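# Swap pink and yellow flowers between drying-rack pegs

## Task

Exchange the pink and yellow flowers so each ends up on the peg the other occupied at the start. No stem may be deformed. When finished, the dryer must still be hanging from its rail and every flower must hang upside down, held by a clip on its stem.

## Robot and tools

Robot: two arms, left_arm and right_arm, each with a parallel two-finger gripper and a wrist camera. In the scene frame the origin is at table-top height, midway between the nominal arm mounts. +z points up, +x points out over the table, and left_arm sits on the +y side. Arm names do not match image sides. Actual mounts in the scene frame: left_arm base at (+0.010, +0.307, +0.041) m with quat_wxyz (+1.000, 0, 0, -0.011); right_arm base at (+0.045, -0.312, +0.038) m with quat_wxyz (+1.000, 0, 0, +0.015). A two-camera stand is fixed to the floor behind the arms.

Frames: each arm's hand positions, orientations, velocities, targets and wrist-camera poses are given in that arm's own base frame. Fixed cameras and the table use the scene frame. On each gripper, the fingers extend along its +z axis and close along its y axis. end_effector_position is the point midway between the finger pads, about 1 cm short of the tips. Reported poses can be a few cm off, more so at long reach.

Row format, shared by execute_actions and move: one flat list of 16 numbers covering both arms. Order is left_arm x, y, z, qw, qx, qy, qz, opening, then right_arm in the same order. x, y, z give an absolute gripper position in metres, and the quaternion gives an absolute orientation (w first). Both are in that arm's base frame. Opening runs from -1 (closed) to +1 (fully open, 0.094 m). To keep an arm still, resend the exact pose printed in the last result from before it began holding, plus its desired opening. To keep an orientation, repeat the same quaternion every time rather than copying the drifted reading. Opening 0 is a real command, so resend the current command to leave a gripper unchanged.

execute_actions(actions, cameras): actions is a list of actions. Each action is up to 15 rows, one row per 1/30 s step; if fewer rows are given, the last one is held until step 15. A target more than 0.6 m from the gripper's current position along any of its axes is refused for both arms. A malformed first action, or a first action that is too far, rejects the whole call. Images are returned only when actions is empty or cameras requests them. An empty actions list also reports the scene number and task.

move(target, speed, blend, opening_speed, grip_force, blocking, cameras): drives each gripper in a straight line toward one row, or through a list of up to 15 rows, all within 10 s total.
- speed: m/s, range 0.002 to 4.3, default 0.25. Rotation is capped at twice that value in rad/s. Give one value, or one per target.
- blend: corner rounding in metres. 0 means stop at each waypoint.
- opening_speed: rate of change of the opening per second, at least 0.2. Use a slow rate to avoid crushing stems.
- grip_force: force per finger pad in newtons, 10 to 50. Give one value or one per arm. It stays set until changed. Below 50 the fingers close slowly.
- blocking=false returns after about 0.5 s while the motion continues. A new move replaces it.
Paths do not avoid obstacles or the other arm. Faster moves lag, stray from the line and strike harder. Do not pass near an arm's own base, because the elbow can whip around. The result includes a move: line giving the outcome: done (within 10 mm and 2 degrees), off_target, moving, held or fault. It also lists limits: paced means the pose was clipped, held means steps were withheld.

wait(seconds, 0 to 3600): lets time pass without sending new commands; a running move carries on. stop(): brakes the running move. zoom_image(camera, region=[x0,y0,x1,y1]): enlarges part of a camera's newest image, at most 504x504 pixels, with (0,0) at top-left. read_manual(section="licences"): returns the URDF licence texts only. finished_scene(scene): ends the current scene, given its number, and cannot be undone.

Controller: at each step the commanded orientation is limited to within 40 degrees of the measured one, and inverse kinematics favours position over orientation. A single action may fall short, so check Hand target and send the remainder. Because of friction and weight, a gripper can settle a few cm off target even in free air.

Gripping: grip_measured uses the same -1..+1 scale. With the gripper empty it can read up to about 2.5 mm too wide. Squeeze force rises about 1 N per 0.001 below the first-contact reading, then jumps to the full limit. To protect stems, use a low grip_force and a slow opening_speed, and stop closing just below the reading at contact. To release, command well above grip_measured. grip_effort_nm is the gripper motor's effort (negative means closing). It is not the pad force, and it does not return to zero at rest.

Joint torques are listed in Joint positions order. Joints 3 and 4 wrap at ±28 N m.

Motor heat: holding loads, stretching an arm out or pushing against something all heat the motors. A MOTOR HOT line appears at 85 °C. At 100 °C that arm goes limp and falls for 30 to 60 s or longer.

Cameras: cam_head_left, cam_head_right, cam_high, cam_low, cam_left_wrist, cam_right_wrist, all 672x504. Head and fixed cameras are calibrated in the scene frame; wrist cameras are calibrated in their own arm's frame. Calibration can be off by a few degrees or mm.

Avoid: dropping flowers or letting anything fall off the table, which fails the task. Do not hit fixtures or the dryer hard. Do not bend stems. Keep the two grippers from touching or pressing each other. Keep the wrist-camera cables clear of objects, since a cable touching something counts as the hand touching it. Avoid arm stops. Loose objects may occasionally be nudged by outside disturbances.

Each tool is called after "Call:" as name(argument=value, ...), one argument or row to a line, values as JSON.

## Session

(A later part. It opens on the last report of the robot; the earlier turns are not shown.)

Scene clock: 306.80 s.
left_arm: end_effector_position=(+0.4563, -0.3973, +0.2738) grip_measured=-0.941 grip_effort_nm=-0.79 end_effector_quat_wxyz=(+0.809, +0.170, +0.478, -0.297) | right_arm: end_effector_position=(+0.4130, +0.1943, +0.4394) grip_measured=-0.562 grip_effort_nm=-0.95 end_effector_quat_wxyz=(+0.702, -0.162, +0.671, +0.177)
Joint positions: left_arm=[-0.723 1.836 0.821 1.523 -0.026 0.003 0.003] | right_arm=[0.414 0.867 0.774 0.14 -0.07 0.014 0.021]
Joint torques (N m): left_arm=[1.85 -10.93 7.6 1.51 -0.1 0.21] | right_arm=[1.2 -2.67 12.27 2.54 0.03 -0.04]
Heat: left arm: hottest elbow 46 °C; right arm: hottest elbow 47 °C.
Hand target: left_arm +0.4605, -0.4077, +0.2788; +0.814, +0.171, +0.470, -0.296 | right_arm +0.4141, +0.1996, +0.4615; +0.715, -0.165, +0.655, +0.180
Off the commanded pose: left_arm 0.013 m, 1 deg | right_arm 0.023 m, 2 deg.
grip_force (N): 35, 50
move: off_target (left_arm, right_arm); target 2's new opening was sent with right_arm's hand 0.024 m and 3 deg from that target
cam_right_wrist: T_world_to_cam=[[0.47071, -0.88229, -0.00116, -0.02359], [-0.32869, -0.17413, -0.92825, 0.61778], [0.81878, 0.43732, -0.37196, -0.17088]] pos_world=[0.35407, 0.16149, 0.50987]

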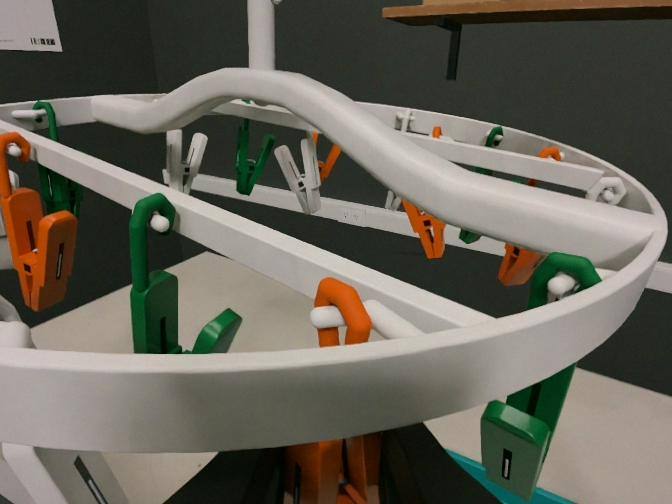

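Call:
move(
  target=[
    [0.461,-0.408,0.279,0.8138,0.171,0.4698,-0.2962,-1,0.415,0.2,0.462,0.715,-0.1651,0.6551,0.1802,-0.9],
  ],
  opening_speed=0.5,
  cameras=["cam_right_wrist","cam_left_wrist","cam_head_left"],
)

Call:
zoom_image(
  camera="cam_right_wrist",
  region=[230, 380, 450, 504],
)

Call:
zoom_image(
  camera="cam_head_left",
  region=[250, 0, 390, 120],
)

Scene clock: 310.90 s.
left_arm: end_effector_position=(+0.4563, -0.3973, +0.2738) grip_measured=-0.941 grip_effort_nm=-0.79 end_effector_quat_wxyz=(+0.809, +0.170, +0.478, -0.297) | right_arm: end_effector_position=(+0.4130, +0.1943, +0.4394) grip_measured=-0.575 grip_effort_nm=-1.03 end_effector_quat_wxyz=(+0.702, -0.162, +0.671, +0.177)
Joint positions: left_arm=[-0.723 1.836 0.821 1.523 -0.026 0.003 0.003] | right_arm=[0.414 0.867 0.774 0.14 -0.07 0.014 0.02]
Joint torques (N m): left_arm=[1.9 -10.93 7.6 1.51 -0.1 0.21] | right_arm=[1.49 -2.9 12.26 2.56 0.04 -0.04]
Heat: left arm: hottest elbow 46 °C; right arm: hottest elbow 48 °C.
Hand target: left_arm +0.4605, -0.4077, +0.2788; +0.814, +0.171, +0.470, -0.296 | right_arm +0.4141, +0.1996, +0.4615; +0.715, -0.165, +0.655, +0.180
Off the commanded pose: left_arm 0.013 m, 1 deg | right_arm 0.023 m, 2 deg.
grip_force (N): 35, 50
move: off_target (left_arm, right_arm)
cam_left_wrist: T_world_to_cam=[[-0.63484, -0.77265, 0.00018, -0.01747], [0.05605, -0.04629, -0.99735, 0.26689], [0.77061, -0.63315, 0.0727, -0.53069]] pos_world=[0.3829, -0.33715, 0.30476]
cam_right_wrist: T_world_to_cam=[[0.47071, -0.88229, -0.00116, -0.02359], [-0.32869, -0.17413, -0.92825, 0.61778], [0.81878, 0.43732, -0.37196, -0.17088]] pos_world=[0.35407, 0.16149, 0.50987]
Images, in order (width x height): cam_head_left 672x504, cam_left_wrist 672x504, cam_right_wrist 672x504.

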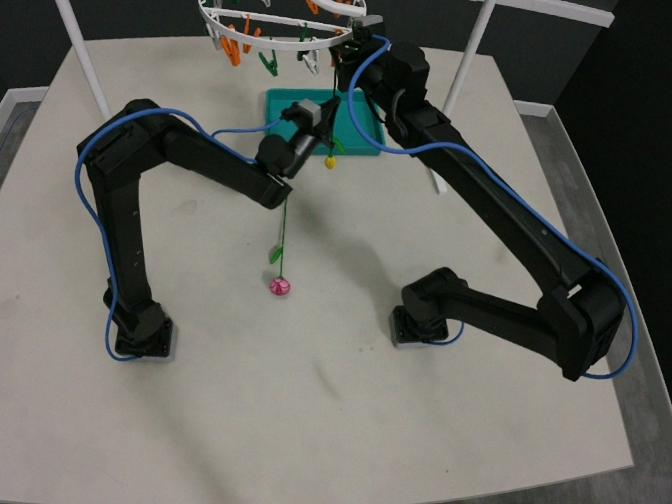

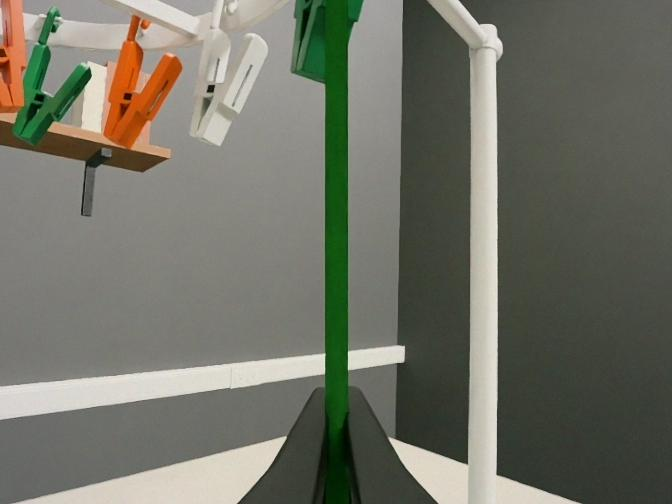

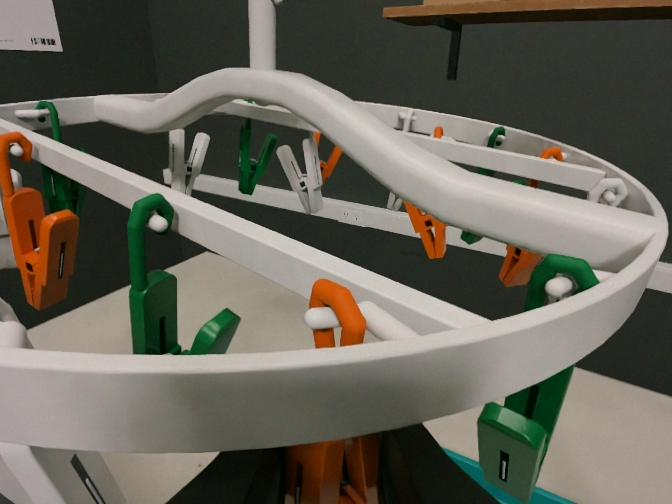

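Scaled by 2.291 from the camera's image (finer frame: 960x720).

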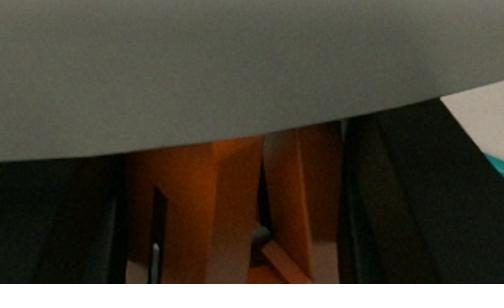

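Scaled by 3.600 from the camera's image (finer frame: 960x720).

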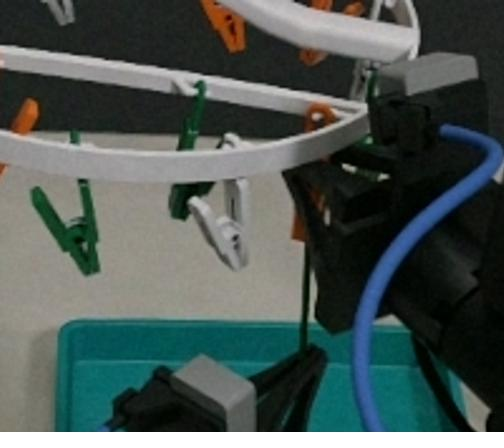

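Call:
move(
  target=[
    [0.461,-0.408,0.253,0.8138,0.171,0.4698,-0.2962,-1,0.415,0.2,0.462,0.715,-0.1651,0.6551,0.1802,-0.9],
  ],
  speed=0.04,
  cameras=["cam_right_wrist","cam_left_wrist","cam_head_left"],
)

Call:
zoom_image(
  camera="cam_head_left",
  region=[250, 0, 390, 120],
)

Scene clock: 314.13 s.
left_arm: end_effector_position=(+0.4609, -0.4013, +0.2430) grip_measured=-0.941 grip_effort_nm=-0.79 end_effector_quat_wxyz=(+0.798, +0.177, +0.496, -0.293) | right_arm: end_effector_position=(+0.4130, +0.1944, +0.4394) grip_measured=-0.576 grip_effort_nm=-1.03 end_effector_quat_wxyz=(+0.702, -0.162, +0.671, +0.177)
Joint positions: left_arm=[-0.723 1.892 0.821 1.533 -0.026 0.003 0.003] | right_arm=[0.414 0.867 0.774 0.14 -0.07 0.014 0.02]
Joint torques (N m): left_arm=[1.9 -11.34 6.74 3.12 -0.11 0.2] | right_arm=[1.38 -2.9 12.26 2.56 0.02 -0.04]
Heat: left arm: hottest elbow 46 °C; right arm: hottest elbow 49 °C.
Hand target: left_arm +0.4607, -0.4077, +0.2530; +0.810, +0.173, +0.476, -0.295 | right_arm +0.4141, +0.1996, +0.4615; +0.715, -0.165, +0.655, +0.180
Off the commanded pose: left_arm 0.012 m, 4 deg | right_arm 0.023 m, 2 deg.
joint sent to its limit (left arm) — joint 4 (wrist pitch), upper limit. The joint targets still meet the commanded pose.
grip_force (N): 35, 50
move: off_target (left_arm, right_arm)
cam_left_wrist: T_world_to_cam=[[-0.63456, -0.77287, -0.00123, -0.01744], [0.02109, -0.01573, -0.99965, 0.26477], [0.77259, -0.63436, 0.02628, -0.52463]] pos_world=[0.38867, -0.34212, 0.27844]
cam_right_wrist: T_world_to_cam=[[0.47108, -0.88209, -0.00109, -0.02365], [-0.3286, -0.17434, -0.92824, 0.61777], [0.8186, 0.43763, -0.37198, -0.17082]] pos_world=[0.35397, 0.16159, 0.50987]
Images, in order (width x height): cam_head_left 672x504, cam_left_wrist 672x504, cam_right_wrist 672x504.

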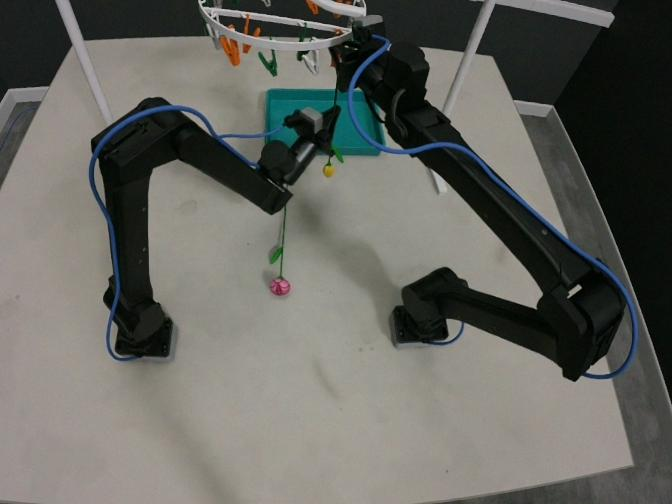

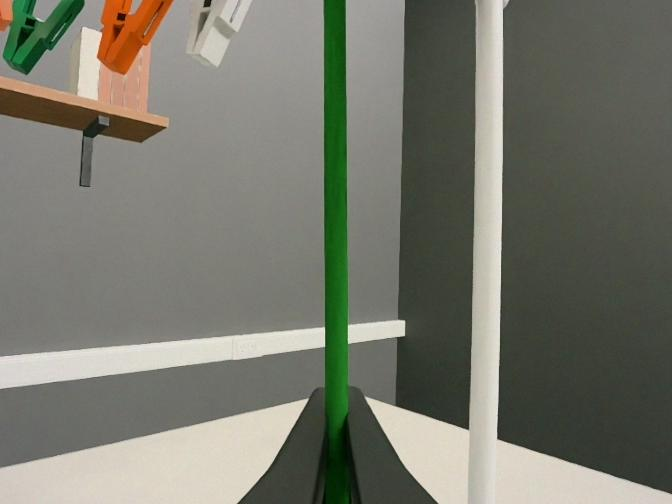

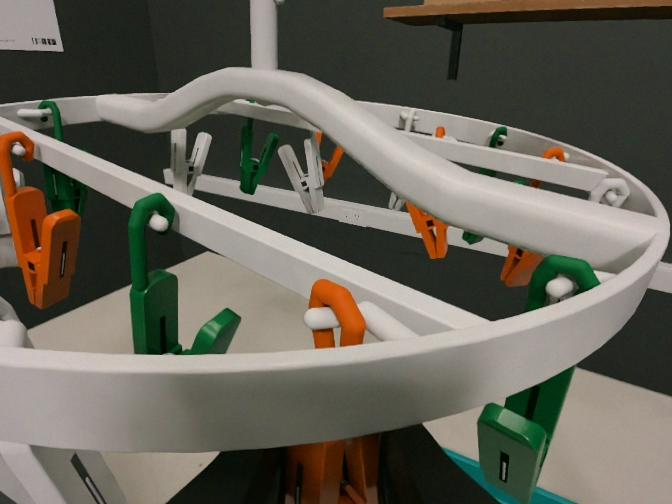

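Scaled by 3.600 from the camera's image (finer frame: 960x720).

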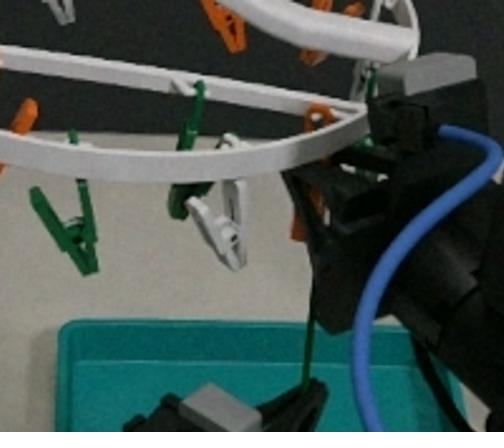

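Call:
move(
  target=[
    [0.461,-0.408,0.215,0.8138,0.171,0.4698,-0.2962,-1,0.415,0.2,0.462,0.715,-0.1651,0.6551,0.1802,-0.9],
    [0.40,-0.36,0.21,0.8138,0.171,0.4698,-0.2962,-1,0.415,0.2,0.462,0.715,-0.1651,0.6551,0.1802,-0.9],
    [0.40,-0.36,0.21,0.8138,0.171,0.4698,-0.2962,-1,0.415,0.2,0.462,0.715,-0.1651,0.6551,0.1802,0],
    [0.357,-0.30,0.22,0.7524,0.2427,0.4793,-0.3810,-1,0.335,0.155,0.462,0.715,-0.1651,0.6551,0.1802,0],
  ],
  speed=[0.08,0.1,0.1,0.12],
  opening_speed=0.6,
  cameras=["cam_head_left","cam_high","cam_left_wrist","cam_right_wrist"],
)

Scene clock: 327.53 s.
left_arm: end_effector_position=(+0.3580, -0.3057, +0.2051) grip_measured=-0.941 grip_effort_nm=-0.79 end_effector_quat_wxyz=(+0.706, +0.269, +0.546, -0.362) | right_arm: end_effector_position=(+0.3331, +0.1579, +0.4725) grip_measured=-0.001 grip_effort_nm=0.07 end_effector_quat_wxyz=(+0.721, -0.165, +0.647, +0.185)
Joint positions: left_arm=[-0.584 1.649 0.394 1.533 0.334 -0.11 0.003] | right_arm=[0.393 0.585 0.715 -0.022 -0.108 0.014 0.047]
Joint torques (N m): left_arm=[3.19 -9.23 3.45 3.29 0.04 0.03] | right_arm=[-0.21 0.85 8.43 1.69 -0.09 0]
Heat: left arm: hottest elbow 45 °C; right arm: hottest elbow 50 °C.
Hand target: left_arm +0.3569, -0.3002, +0.2203; +0.722, +0.263, +0.527, -0.363 | right_arm +0.3350, +0.1550, +0.4620; +0.715, -0.165, +0.655, +0.180
Off the commanded pose: left_arm 0.016 m, 10 deg | right_arm 0.011 m, 1 deg.
joint sent to its limit (left arm) — joint 4 (wrist pitch), upper limit. The joint targets are off in orientation, not in position.
grip_force (N): 35, 50
move: off_target (left_arm, right_arm); target 3's new opening was sent with right_arm's hand 0.023 m and 2 deg from that target
cam_left_wrist: T_world_to_cam=[[-0.79954, -0.6006, 0.00378, 0.10176], [-0.10582, 0.13467, -0.98523, 0.31887], [0.59121, -0.78813, -0.17122, -0.32513]] pos_world=[0.30733, -0.23807, 0.2581]
cam_right_wrist: T_world_to_cam=[[0.48521, -0.87436, 0.00761, -0.02828], [-0.27207, -0.15923, -0.94901, 0.60445], [0.831, 0.4584, -0.31515, -0.11145]] pos_world=[0.27078, 0.12261, 0.53872]

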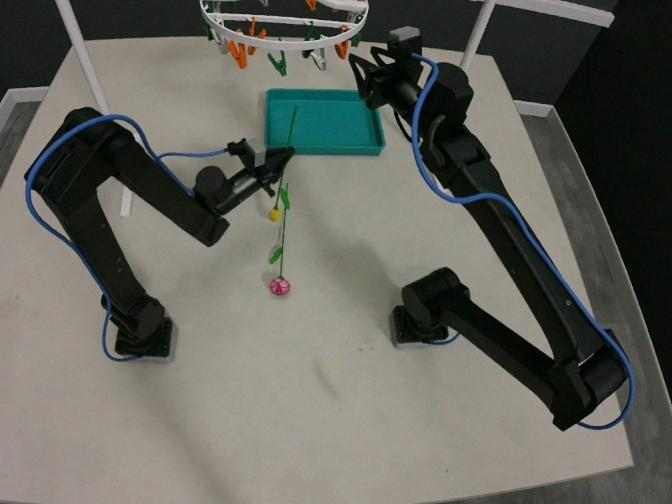

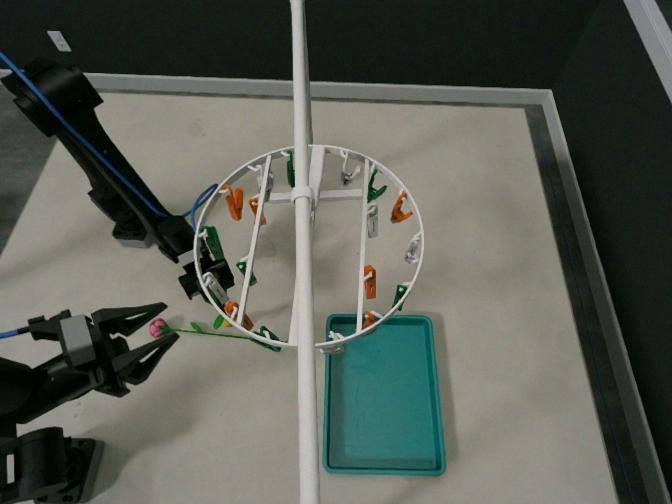

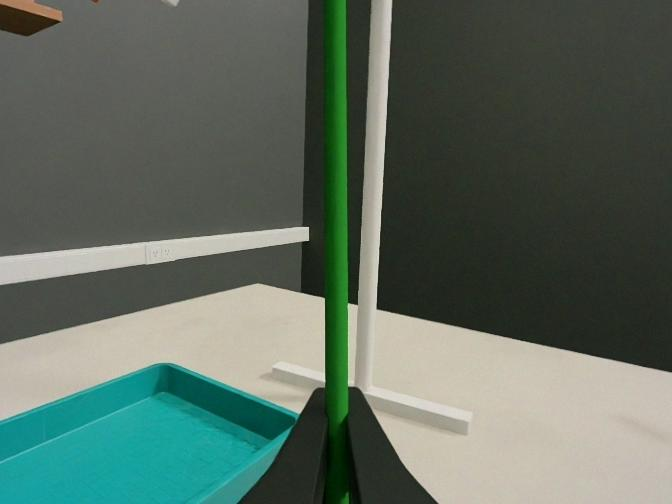

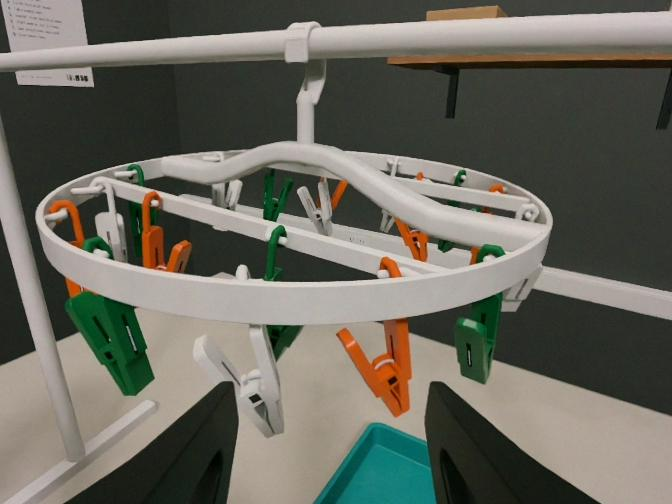

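Call:
move(
  target=[
    [0.329,-0.297,0.322,0.7524,0.2427,0.4793,-0.3810,-1,0.24,0.215,0.39,0.7538,-0.241,0.4802,0.3783,0],
  ],
  speed=0.15,
  cameras=["cam_head_left","cam_high","cam_left_wrist","cam_right_wrist"],
)

Scene clock: 337.60 s.
left_arm: end_effector_position=(+0.3307, -0.2933, +0.3108) grip_measured=-0.941 grip_effort_nm=-0.79 end_effector_quat_wxyz=(+0.749, +0.244, +0.488, -0.376) | right_arm: end_effector_position=(+0.2422, +0.2121, +0.3964) grip_measured=-0.001 grip_effort_nm=0.08 end_effector_quat_wxyz=(+0.761, -0.242, +0.478, +0.367)
Joint positions: left_arm=[-0.612 1.31 0.388 1.357 0.288 -0.133 0.003] | right_arm=[0.539 0.553 0.292 0.73 -0.342 0.149 0.047]
Joint torques (N m): left_arm=[1.85 -6.71 6.78 1.43 -0.18 0.01] | right_arm=[1.2 3.31 8.02 2.26 0.01 0.19]
Heat: left arm: hottest elbow 44 °C; right arm: hottest elbow 48 °C.
Hand target: left_arm +0.3289, -0.2968, +0.3219; +0.752, +0.243, +0.479, -0.381 | right_arm +0.2401, +0.2149, +0.3901; +0.754, -0.241, +0.480, +0.378
Off the commanded pose: left_arm 0.012 m, 1 deg | right_arm 0.007 m, 2 deg.
grip_force (N): 35, 50
move: off_target (left_arm)
cam_left_wrist: T_world_to_cam=[[-0.7948, -0.60681, -0.00884, 0.08746], [-0.00443, 0.02037, -0.99978, 0.35595], [0.60686, -0.79458, -0.01888, -0.33549]] pos_world=[0.27469, -0.22076, 0.35031]
cam_right_wrist: T_world_to_cam=[[0.78997, -0.61252, 0.02774, -0.07355], [0.02936, -0.0074, -0.99954, 0.43101], [0.61244, 0.79042, 0.01214, -0.23195]] pos_world=[0.18751, 0.14147, 0.43567]

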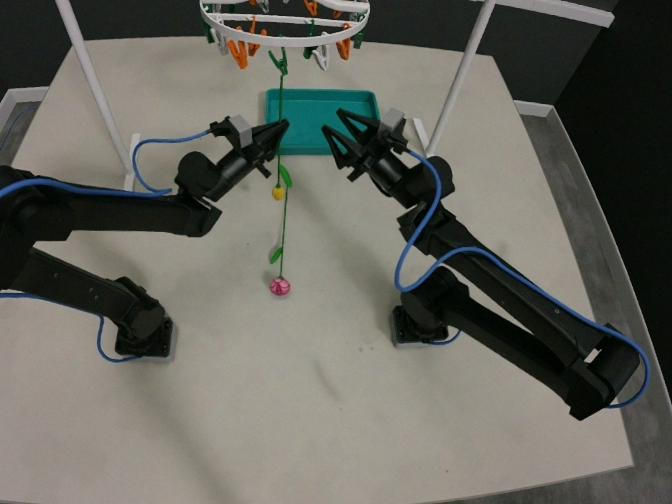

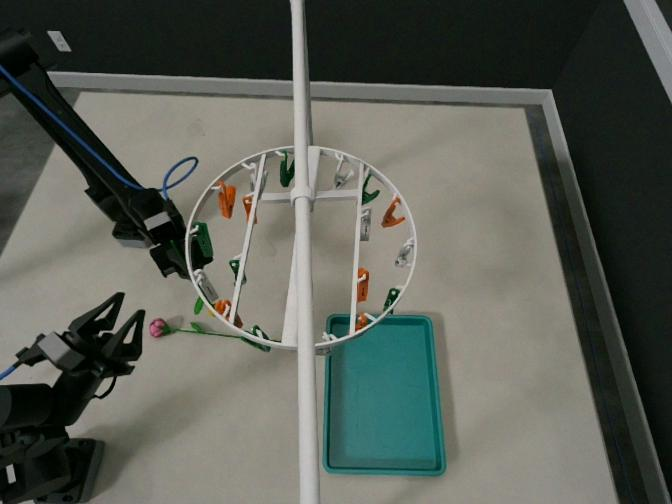

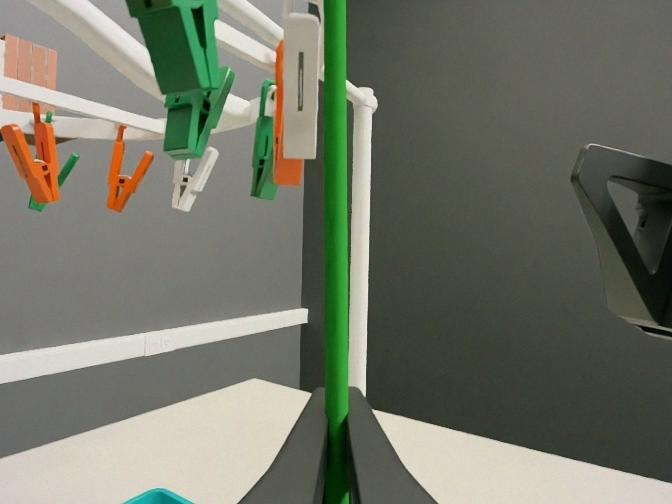

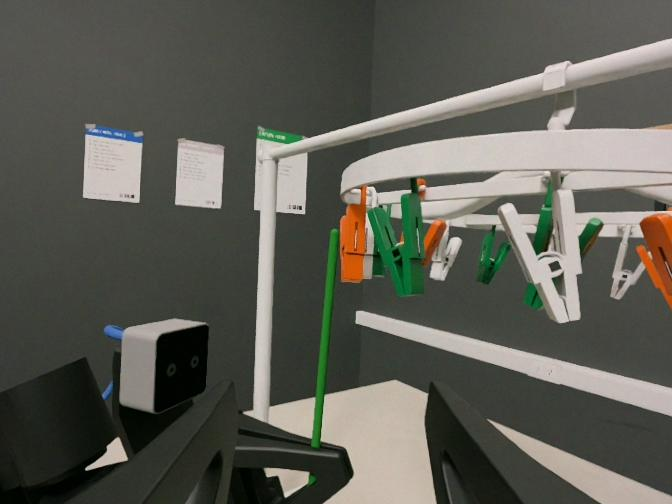

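Call:
move(
  target=[
    [0.329,-0.297,0.322,0.7524,0.2427,0.4793,-0.3810,-1,0.262,0.254,0.39,0.7538,-0.241,0.4802,0.3783,-0.3],
    [0.329,-0.297,0.322,0.7524,0.2427,0.4793,-0.3810,-1,0.294,0.297,0.39,0.7538,-0.241,0.4802,0.3783,-0.3],
  ],
  speed=0.1,
  blend=0.01,
  cameras=["cam_right_wrist","cam_head_left"],
)

Scene clock: 349.63 s.
left_arm: end_effector_position=(+0.3307, -0.2933, +0.3108) grip_measured=-0.941 grip_effort_nm=-0.79 end_effector_quat_wxyz=(+0.749, +0.244, +0.488, -0.376) | right_arm: end_effector_position=(+0.2903, +0.2884, +0.3590) grip_measured=-0.299 grip_effort_nm=-0.08 end_effector_quat_wxyz=(+0.736, -0.241, +0.509, +0.376)
Joint positions: left_arm=[-0.612 1.31 0.388 1.357 0.288 -0.133 0.003] | right_arm=[0.698 0.972 0.377 0.978 -0.202 0.11 0.033]
Joint torques (N m): left_arm=[1.79 -6.71 6.76 1.43 -0.18 0.01] | right_arm=[1.38 -2.26 11.99 2.39 0.1 -0.12]
Heat: left arm: hottest elbow 44 °C; right arm: hottest elbow 46 °C.
Hand target: left_arm +0.3289, -0.2968, +0.3219; +0.752, +0.243, +0.479, -0.381 | right_arm +0.2926, +0.2954, +0.3894; +0.754, -0.241, +0.480, +0.378
Off the commanded pose: left_arm 0.012 m, 1 deg | right_arm 0.032 m, 4 deg.
grip_force (N): 35, 50
move: off_target (left_arm, right_arm)
cam_right_wrist: T_world_to_cam=[[0.80031, -0.59933, -0.01742, -0.05433], [-0.04562, -0.0319, -0.99845, 0.42124], [0.59785, 0.79986, -0.05287, -0.29646]] pos_world=[0.23993, 0.218, 0.40397]
Images, in order (width x height): cam_head_left 672x504, cam_right_wrist 672x504.

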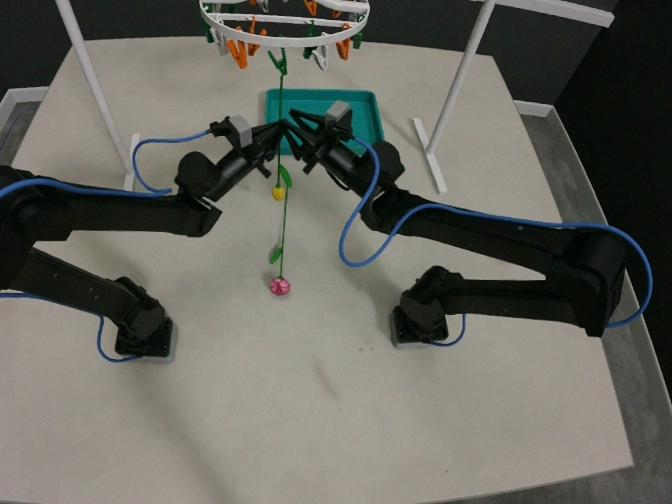

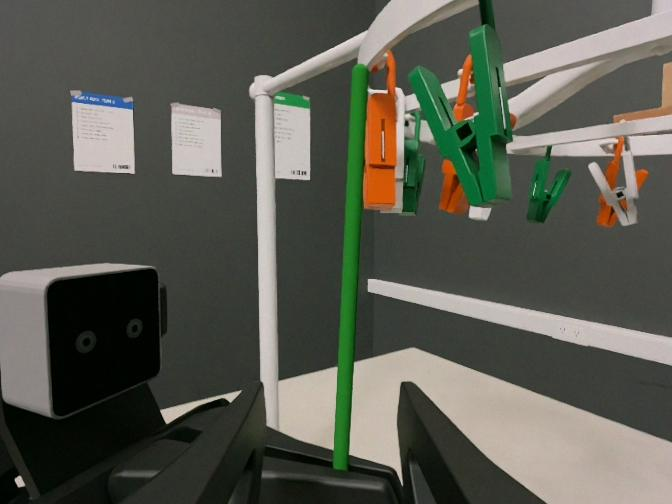

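Call:
move(
  target=[
    [0.329,-0.297,0.322,0.7524,0.2427,0.4793,-0.3810,-1,0.292,0.295,0.412,0.7538,-0.241,0.4802,0.3783,-0.3],
    [0.329,-0.297,0.322,0.7524,0.2427,0.4793,-0.3810,-1,0.312,0.316,0.412,0.7538,-0.241,0.4802,0.3783,-0.3],
    [0.329,-0.297,0.322,0.7524,0.2427,0.4793,-0.3810,-1,0.312,0.316,0.412,0.7538,-0.241,0.4802,0.3783,-0.6],
  ],
  speed=0.07,
  cameras=["cam_right_wrist","cam_head_left"],
)

Scene clock: 354.80 s.
left_arm: end_effector_position=(+0.3307, -0.2933, +0.3108) grip_measured=-0.941 grip_effort_nm=-0.78 end_effector_quat_wxyz=(+0.749, +0.244, +0.488, -0.376) | right_arm: end_effector_position=(+0.3087, +0.3072, +0.3804) grip_measured=-0.598 grip_effort_nm=-0.08 end_effector_quat_wxyz=(+0.736, -0.241, +0.508, +0.376)
Joint positions: left_arm=[-0.612 1.31 0.388 1.357 0.288 -0.133 0.003] | right_arm=[0.707 1.019 0.47 0.933 -0.193 0.106 0.019]
Joint torques (N m): left_arm=[1.85 -6.77 6.78 1.44 -0.18 0.01] | right_arm=[1.32 -3.14 12.26 2.47 0.11 -0.11]
Heat: left arm: hottest elbow 44 °C; right arm: hottest elbow 47 °C.
Hand target: left_arm +0.3289, -0.2968, +0.3219; +0.752, +0.243, +0.479, -0.381 | right_arm +0.3105, +0.3144, +0.4113; +0.754, -0.241, +0.480, +0.378
Off the commanded pose: left_arm 0.012 m, 1 deg | right_arm 0.033 m, 4 deg.
grip_force (N): 35, 50
move: off_target (left_arm, right_arm); target 3's new opening was sent with right_arm's hand 0.033 m and 4 deg from that target
cam_right_wrist: T_world_to_cam=[[0.8001, -0.59964, -0.01641, -0.05763], [-0.0449, -0.03258, -0.99846, 0.44403], [0.59818, 0.79961, -0.05299, -0.32128]] pos_world=[0.25823, 0.2368, 0.42537]
Images, in order (width x height): cam_head_left 672x504, cam_right_wrist 672x504.

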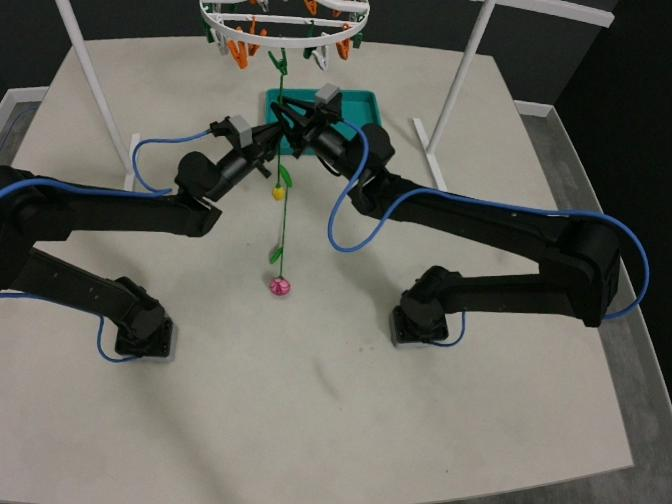

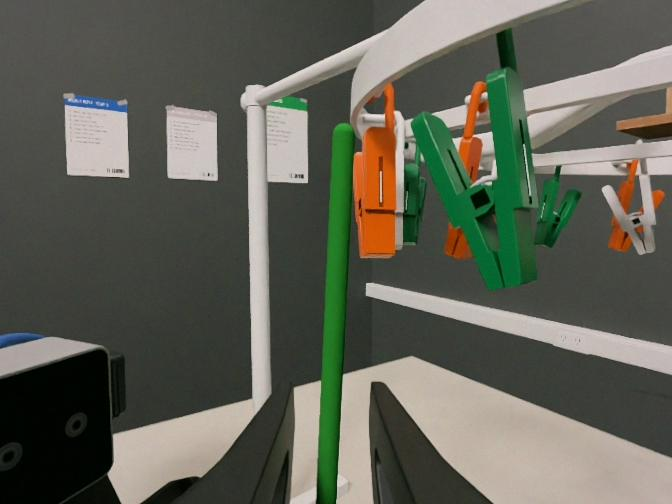

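Call:
move(
  target=[
    [0.329,-0.297,0.322,0.7524,0.2427,0.4793,-0.3810,-1,0.312,0.316,0.412,0.7538,-0.241,0.4802,0.3783,-1],
    [0.329,-0.297,0.322,0.7524,0.2427,0.4793,-0.3810,-0.3,0.312,0.316,0.412,0.7538,-0.241,0.4802,0.3783,-1],
    [0.285,-0.235,0.322,0.7524,0.2427,0.4793,-0.3810,-0.3,0.312,0.316,0.412,0.7538,-0.241,0.4802,0.3783,-1],
  ],
  speed=0.07,
  grip_force=[50,40],
  cameras=["cam_right_wrist","cam_head_left","cam_left_wrist"],
)

Scene clock: 361.40 s.
left_arm: end_effector_position=(+0.2840, -0.2385, +0.3190) grip_measured=-0.302 grip_effort_nm=0.05 end_effector_quat_wxyz=(+0.750, +0.246, +0.480, -0.383) | right_arm: end_effector_position=(+0.3080, +0.3076, +0.3811) grip_measured=-0.926 grip_effort_nm=-0.85 end_effector_quat_wxyz=(+0.737, -0.242, +0.507, +0.376)
Joint positions: left_arm=[-0.521 1.062 0.233 1.297 0.383 -0.186 0.033] | right_arm=[0.709 1.019 0.47 0.936 -0.193 0.105 0.003]
Joint torques (N m): left_arm=[3.31 -3.72 6.32 1.31 0 0.01] | right_arm=[1.14 -3.14 12.26 2.26 0.09 -0.1]
Heat: left arm: hottest elbow 44 °C; right arm: hottest elbow 47 °C.
Hand target: left_arm +0.2850, -0.2351, +0.3219; +0.752, +0.243, +0.479, -0.381 | right_arm +0.3105, +0.3145, +0.4113; +0.754, -0.241, +0.480, +0.378
Off the commanded pose: left_arm 0.005 m, 0 deg | right_arm 0.032 m, 4 deg.
grip_force (N): 50, 40
move: off_target (right_arm); target 2's new opening was sent with left_arm's hand 0.012 m and 1 deg from that target
cam_left_wrist: T_world_to_cam=[[-0.80387, -0.5947, -0.01124, 0.08996], [0.00781, 0.00834, -0.99994, 0.35655], [0.59475, -0.8039, -0.00206, -0.26764]] pos_world=[0.22871, -0.16464, 0.35698]
cam_right_wrist: T_world_to_cam=[[0.80095, -0.59854, -0.01512, -0.05791], [-0.04204, -0.03102, -0.99863, 0.44337], [0.59726, 0.80049, -0.05001, -0.32232]] pos_world=[0.25753, 0.23711, 0.42578]
Images, in order (width x height): cam_head_left 672x504, cam_left_wrist 672x504, cam_right_wrist 672x504.

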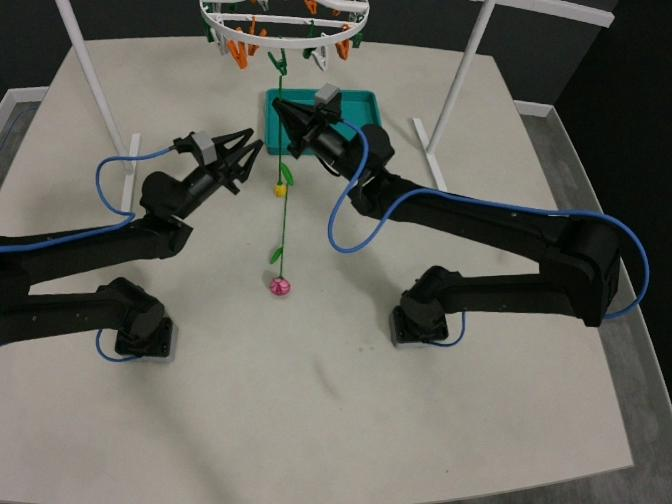

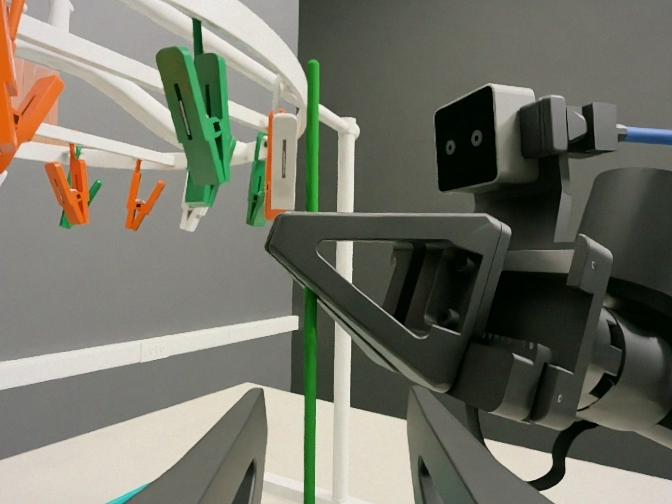

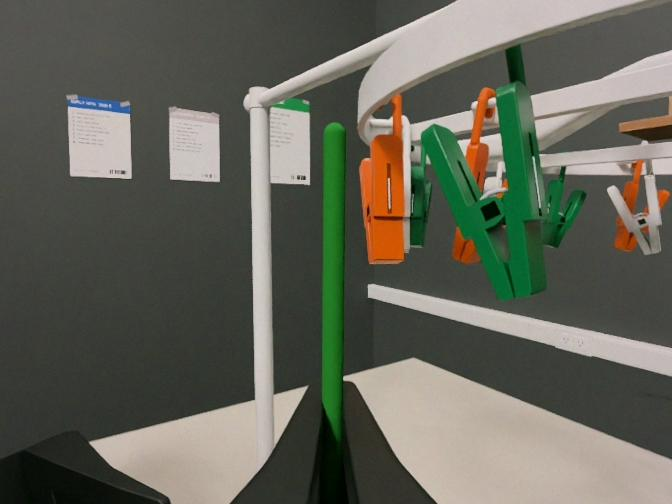

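Call:
move(
  target=[
    [0.29,-0.2,0.36,0.7143,0.1674,0.6545,-0.1827,-0.2,0.262,0.25,0.40,0.7538,-0.241,0.4802,0.3783,-1],
    [0.333,-0.135,0.470,0.7143,0.1674,0.6545,-0.1827,-0.2,0.262,0.25,0.36,0.7538,-0.241,0.4802,0.3783,-1],
  ],
  speed=0.15,
  blend=0.02,
  cameras=["cam_right_wrist","cam_head_left","cam_left_wrist"],
)

Scene clock: 367.63 s.
left_arm: end_effector_position=(+0.3315, -0.1378, +0.4346) grip_measured=-0.202 grip_effort_nm=0.05 end_effector_quat_wxyz=(+0.698, +0.173, +0.670, -0.182) | right_arm: end_effector_position=(+0.2605, +0.2530, +0.3652) grip_measured=-0.926 grip_effort_nm=-0.85 end_effector_quat_wxyz=(+0.756, -0.247, +0.476, +0.374)
Joint positions: left_arm=[-0.286 0.545 0.648 -0.06 0.221 -0.012 0.038] | right_arm=[0.648 0.826 0.287 0.995 -0.262 0.108 0.003]
Joint torques (N m): left_arm=[3.31 0.32 13.48 1.76 0.11 -0.04] | right_arm=[-0.21 0.32 7.32 2.41 -0.01 0.22]
Heat: left arm: hottest elbow 45 °C; right arm: hottest elbow 47 °C.
Hand target: left_arm +0.3312, -0.1345, +0.4689; +0.714, +0.167, +0.654, -0.183 | right_arm +0.2619, +0.2500, +0.3601; +0.754, -0.241, +0.480, +0.378
Off the commanded pose: left_arm 0.036 m, 3 deg | right_arm 0.006 m, 1 deg.
grip_force (N): 50, 40
move: off_target (left_arm)
cam_left_wrist: T_world_to_cam=[[-0.48102, -0.87664, -0.01119, 0.04343], [-0.33051, 0.19314, -0.92383, 0.57543], [0.81202, -0.44068, -0.38264, -0.07129]] pos_world=[0.26896, -0.10449, 0.50481]
cam_right_wrist: T_world_to_cam=[[0.80216, -0.5965, 0.02711, -0.06898], [0.02804, -0.00771, -0.99958, 0.40008], [0.59645, 0.80258, 0.01054, -0.27345]] pos_world=[0.20721, 0.1814, 0.40466]
Images, in order (width x height): cam_head_left 672x504, cam_left_wrist 672x504, cam_right_wrist 672x504.

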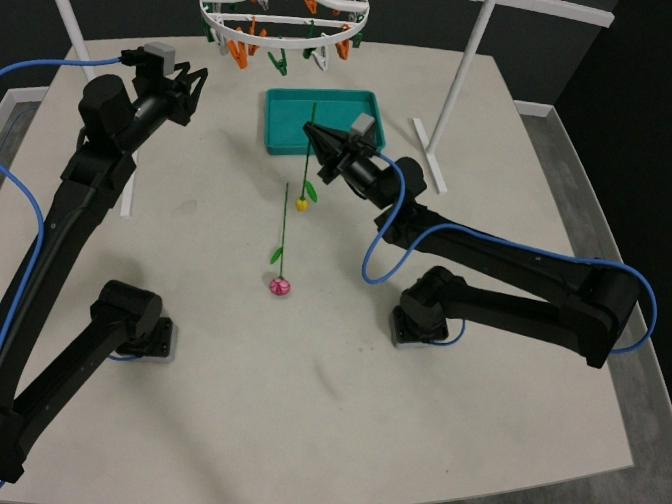

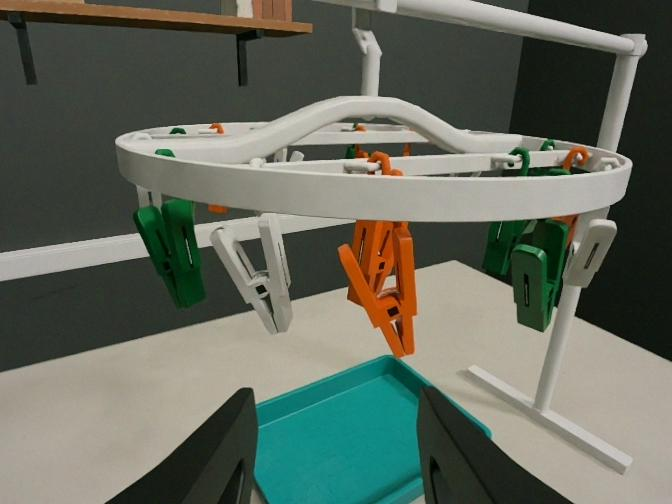

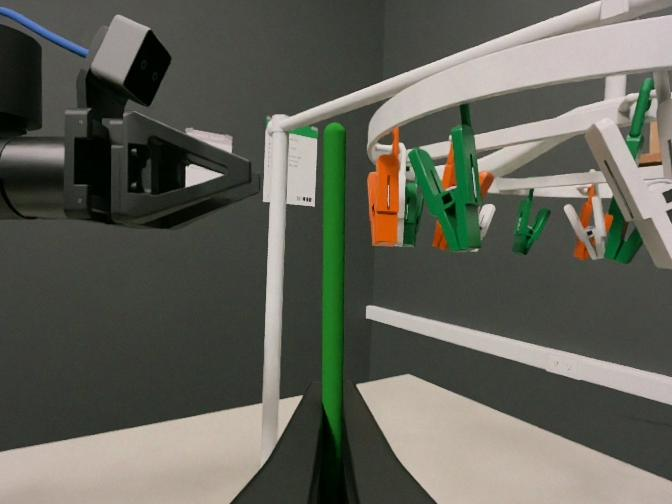

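Call:
move(
  target=[
    [0.325,-0.150,0.470,0.7143,0.1674,0.6545,-0.1827,-0.2,0.262,0.25,0.36,0.7538,-0.241,0.4802,0.3783,-1],
    [0.377,-0.180,0.472,0.7143,0.1674,0.6545,-0.1827,-0.2,0.262,0.25,0.36,0.7538,-0.241,0.4802,0.3783,-1],
  ],
  speed=0.12,
  blend=0.01,
  cameras=["cam_left_wrist"],
)

Scene clock: 373.83 s.
left_arm: end_effector_position=(+0.3736, -0.1743, +0.4292) grip_measured=-0.202 grip_effort_nm=0.05 end_effector_quat_wxyz=(+0.689, +0.168, +0.683, -0.178) | right_arm: end_effector_position=(+0.2605, +0.2530, +0.3653) grip_measured=-0.926 grip_effort_nm=-0.85 end_effector_quat_wxyz=(+0.757, -0.247, +0.476, +0.375)
Joint positions: left_arm=[-0.393 0.722 0.708 0.026 0.101 -0.012 0.038] | right_arm=[0.648 0.826 0.287 0.995 -0.262 0.108 0.003]
Joint torques (N m): left_arm=[1.73 -1.32 13.64 3.06 -0.1 0.09] | right_arm=[-0.15 0.26 7.28 2.35 -0.02 0.21]
Heat: left arm: hottest elbow 46 °C; right arm: hottest elbow 46 °C.
Hand target: left_arm +0.3741, -0.1785, +0.4708; +0.714, +0.167, +0.654, -0.183 | right_arm +0.2619, +0.2500, +0.3601; +0.754, -0.241, +0.480, +0.378
Off the commanded pose: left_arm 0.043 m, 4 deg | right_arm 0.006 m, 1 deg.
grip_force (N): 50, 40
move: off_target (left_arm); blend cut to 0.0083 m at target 1
cam_left_wrist: T_world_to_cam=[[-0.4692, -0.88309, -0.00278, 0.02242], [-0.36102, 0.19469, -0.91201, 0.59803], [0.80593, -0.42691, -0.41016, -0.10701]] pos_world=[0.31266, -0.14232, 0.50158]

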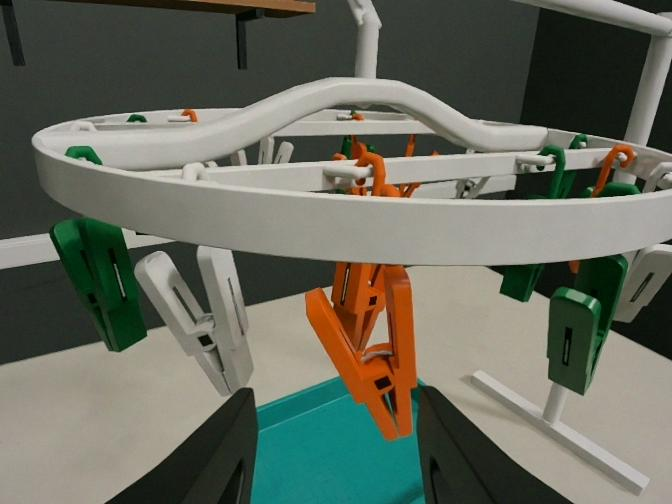

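Call:
move(
  target=[
    [0.379,-0.188,0.479,0.7143,0.1674,0.6545,-0.1827,-0.2,0.262,0.25,0.36,0.7538,-0.241,0.4802,0.3783,-1],
    [0.3925,-0.1955,0.479,0.7143,0.1674,0.6545,-0.1827,-0.2,0.262,0.25,0.36,0.7538,-0.241,0.4802,0.3783,-1],
  ],
  speed=0.08,
  cameras=["cam_left_wrist"],
)

Scene clock: 378.60 s.
left_arm: end_effector_position=(+0.3893, -0.1898, +0.4333) grip_measured=-0.202 grip_effort_nm=0.05 end_effector_quat_wxyz=(+0.686, +0.169, +0.685, -0.177) | right_arm: end_effector_position=(+0.2605, +0.2530, +0.3653) grip_measured=-0.926 grip_effort_nm=-0.85 end_effector_quat_wxyz=(+0.757, -0.247, +0.476, +0.375)
Joint positions: left_arm=[-0.425 0.79 0.75 0.045 0.07 -0.012 0.038] | right_arm=[0.648 0.826 0.287 0.995 -0.262 0.108 0.003]
Joint torques (N m): left_arm=[1.9 -2.2 13.82 3.08 -0.1 0.12] | right_arm=[-0.21 0.21 7.23 2.32 -0.02 0.21]
Heat: left arm: hottest elbow 49 °C; right arm: hottest elbow 46 °C.
Hand target: left_arm +0.3893, -0.1938, +0.4777; +0.714, +0.167, +0.655, -0.183 | right_arm +0.2619, +0.2500, +0.3601; +0.754, -0.241, +0.480, +0.378
Off the commanded pose: left_arm 0.046 m, 5 deg | right_arm 0.006 m, 1 deg.
grip_force (N): 50, 40
move: off_target (left_arm)
cam_left_wrist: T_world_to_cam=[[-0.46985, -0.88275, -0.00201, 0.01613], [-0.36634, 0.19706, -0.90937, 0.61182], [0.80314, -0.42653, -0.41597, -0.12095]] pos_world=[0.32886, -0.15791, 0.50609]

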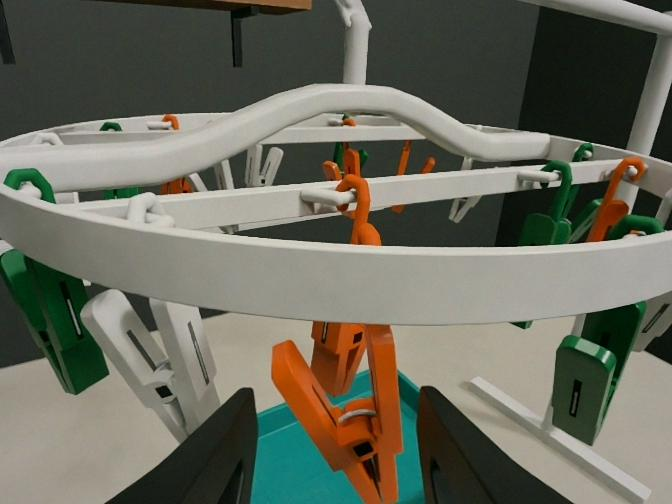

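Call:
move(
  target=[
    [0.3925,-0.1955,0.490,0.7143,0.1674,0.6545,-0.1827,-0.2,0.262,0.25,0.36,0.7538,-0.241,0.4802,0.3783,-1],
    [0.3925,-0.1955,0.490,0.7143,0.1674,0.6545,-0.1827,-0.5,0.262,0.25,0.36,0.7538,-0.241,0.4802,0.3783,-1],
  ],
  speed=0.08,
  opening_speed=0.5,
  cameras=["cam_left_wrist"],
)

Scene clock: 382.87 s.
left_arm: end_effector_position=(+0.3902, -0.1902, +0.4551) grip_measured=-0.497 grip_effort_nm=-0.12 end_effector_quat_wxyz=(+0.698, +0.166, +0.673, -0.180) | right_arm: end_effector_position=(+0.2605, +0.2530, +0.3653) grip_measured=-0.926 grip_effort_nm=-0.85 end_effector_quat_wxyz=(+0.757, -0.247, +0.476, +0.375)
Joint positions: left_arm=[-0.425 0.793 0.786 0.046 0.069 -0.012 0.024] | right_arm=[0.648 0.826 0.287 0.995 -0.262 0.108 0.003]
Joint torques (N m): left_arm=[1.85 -2.02 13.52 1.98 -0.09 0.12] | right_arm=[-0.21 0.26 7.25 2.35 -0.02 0.2]
Heat: left arm: hottest elbow 50 °C; right arm: hottest elbow 45 °C.
Hand target: left_arm +0.3906, -0.1944, +0.4892; +0.715, +0.167, +0.654, -0.183 | right_arm +0.2619, +0.2500, +0.3601; +0.754, -0.241, +0.480, +0.378
Off the commanded pose: left_arm 0.035 m, 3 deg | right_arm 0.006 m, 1 deg.
grip_force (N): 50, 40
move: off_target (left_arm); target 2's new opening was sent with left_arm's hand 0.035 m and 3 deg from that target
cam_left_wrist: T_world_to_cam=[[-0.46943, -0.88296, -0.00419, 0.01706], [-0.3381, 0.18413, -0.92292, 0.62482], [0.81567, -0.43183, -0.38497, -0.13276]] pos_world=[0.32756, -0.15732, 0.52562]

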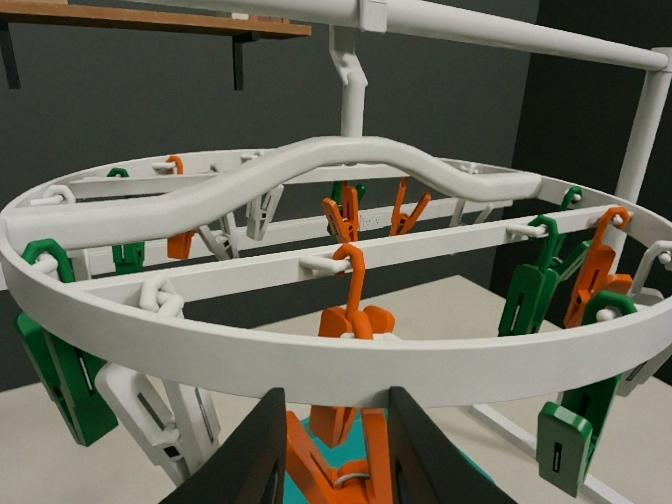

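Call:
move(
  target=[
    [0.3925,-0.1945,0.468,0.7143,0.1674,0.6545,-0.1827,-0.3,0.262,0.25,0.36,0.7538,-0.241,0.4802,0.3783,-1],
  ],
  speed=0.08,
  opening_speed=1,
  cameras=["cam_left_wrist"],
)

Scene clock: 385.47 s.
left_arm: end_effector_position=(+0.3907, -0.1904, +0.4612) grip_measured=-0.302 grip_effort_nm=0.05 end_effector_quat_wxyz=(+0.707, +0.165, +0.663, -0.181) | right_arm: end_effector_position=(+0.2605, +0.2530, +0.3653) grip_measured=-0.926 grip_effort_nm=-0.85 end_effector_quat_wxyz=(+0.757, -0.247, +0.476, +0.375)
Joint positions: left_arm=[-0.425 0.796 0.786 0.075 0.069 -0.012 0.033] | right_arm=[0.648 0.826 0.287 0.995 -0.262 0.108 0.003]
Joint torques (N m): left_arm=[2.08 -1.96 9.78 2.99 0.01 0.12] | right_arm=[-0.26 0.32 7.3 2.33 -0.02 0.22]
Heat: left arm: hottest elbow 51 °C; right arm: hottest elbow 45 °C.
Hand target: left_arm +0.3923, -0.1943, +0.4680; +0.714, +0.167, +0.655, -0.183 | right_arm +0.2619, +0.2500, +0.3601; +0.754, -0.241, +0.480, +0.378
Off the commanded pose: left_arm 0.008 m, 1 deg | right_arm 0.006 m, 1 deg.
grip_force (N): 50, 40
move: done
cam_left_wrist: T_world_to_cam=[[-0.46931, -0.88301, -0.00586, 0.01785], [-0.31556, 0.17391, -0.93283, 0.62448], [0.82472, -0.43594, -0.36027, -0.14674]] pos_world=[0.32646, -0.15682, 0.52977]

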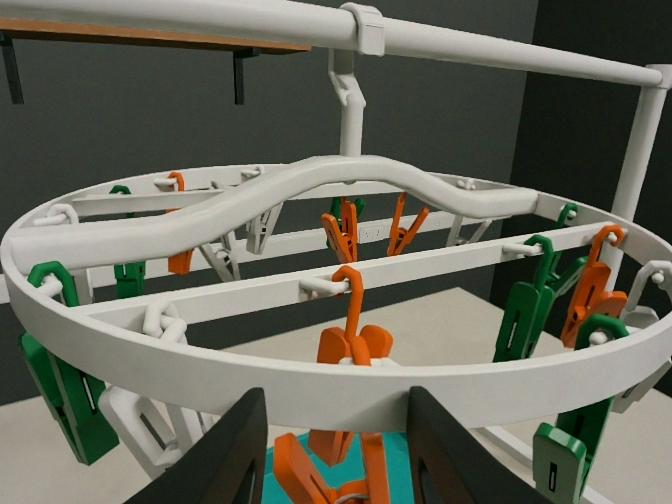

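Call:
move(
  target=[
    [0.3925,-0.1935,0.450,0.7143,0.1674,0.6545,-0.1827,-0.3,0.262,0.25,0.36,0.7538,-0.241,0.4802,0.3783,-1],
  ],
  speed=0.08,
  cameras=["cam_left_wrist"],
)

Scene clock: 388.30 s.
left_arm: end_effector_position=(+0.3911, -0.1908, +0.4440) grip_measured=-0.302 grip_effort_nm=0.05 end_effector_quat_wxyz=(+0.707, +0.165, +0.663, -0.181) | right_arm: end_effector_position=(+0.2605, +0.2530, +0.3653) grip_measured=-0.926 grip_effort_nm=-0.85 end_effector_quat_wxyz=(+0.757, -0.247, +0.476, +0.375)
Joint positions: left_arm=[-0.425 0.799 0.742 0.123 0.07 -0.012 0.033] | right_arm=[0.648 0.826 0.287 0.995 -0.262 0.108 0.003]
Joint torques (N m): left_arm=[2.32 -2.2 9.55 3.02 0.11 0.12] | right_arm=[-0.15 0.03 7.31 2.36 -0.03 0.21]
Heat: left arm: hottest elbow 52 °C; right arm: hottest elbow 45 °C.
Hand target: left_arm +0.3924, -0.1934, +0.4498; +0.714, +0.167, +0.655, -0.183 | right_arm +0.2619, +0.2500, +0.3601; +0.754, -0.241, +0.480, +0.378
Off the commanded pose: left_arm 0.007 m, 1 deg | right_arm 0.006 m, 1 deg.
grip_force (N): 50, 40
move: done
cam_left_wrist: T_world_to_cam=[[-0.47003, -0.88263, -0.006, 0.01803], [-0.31501, 0.17409, -0.93298, 0.60854], [0.82453, -0.43664, -0.35986, -0.15365]] pos_world=[0.32686, -0.15712, 0.51257]

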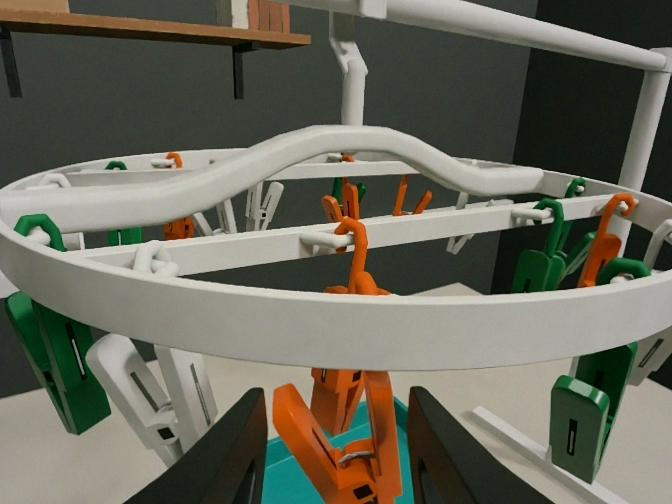

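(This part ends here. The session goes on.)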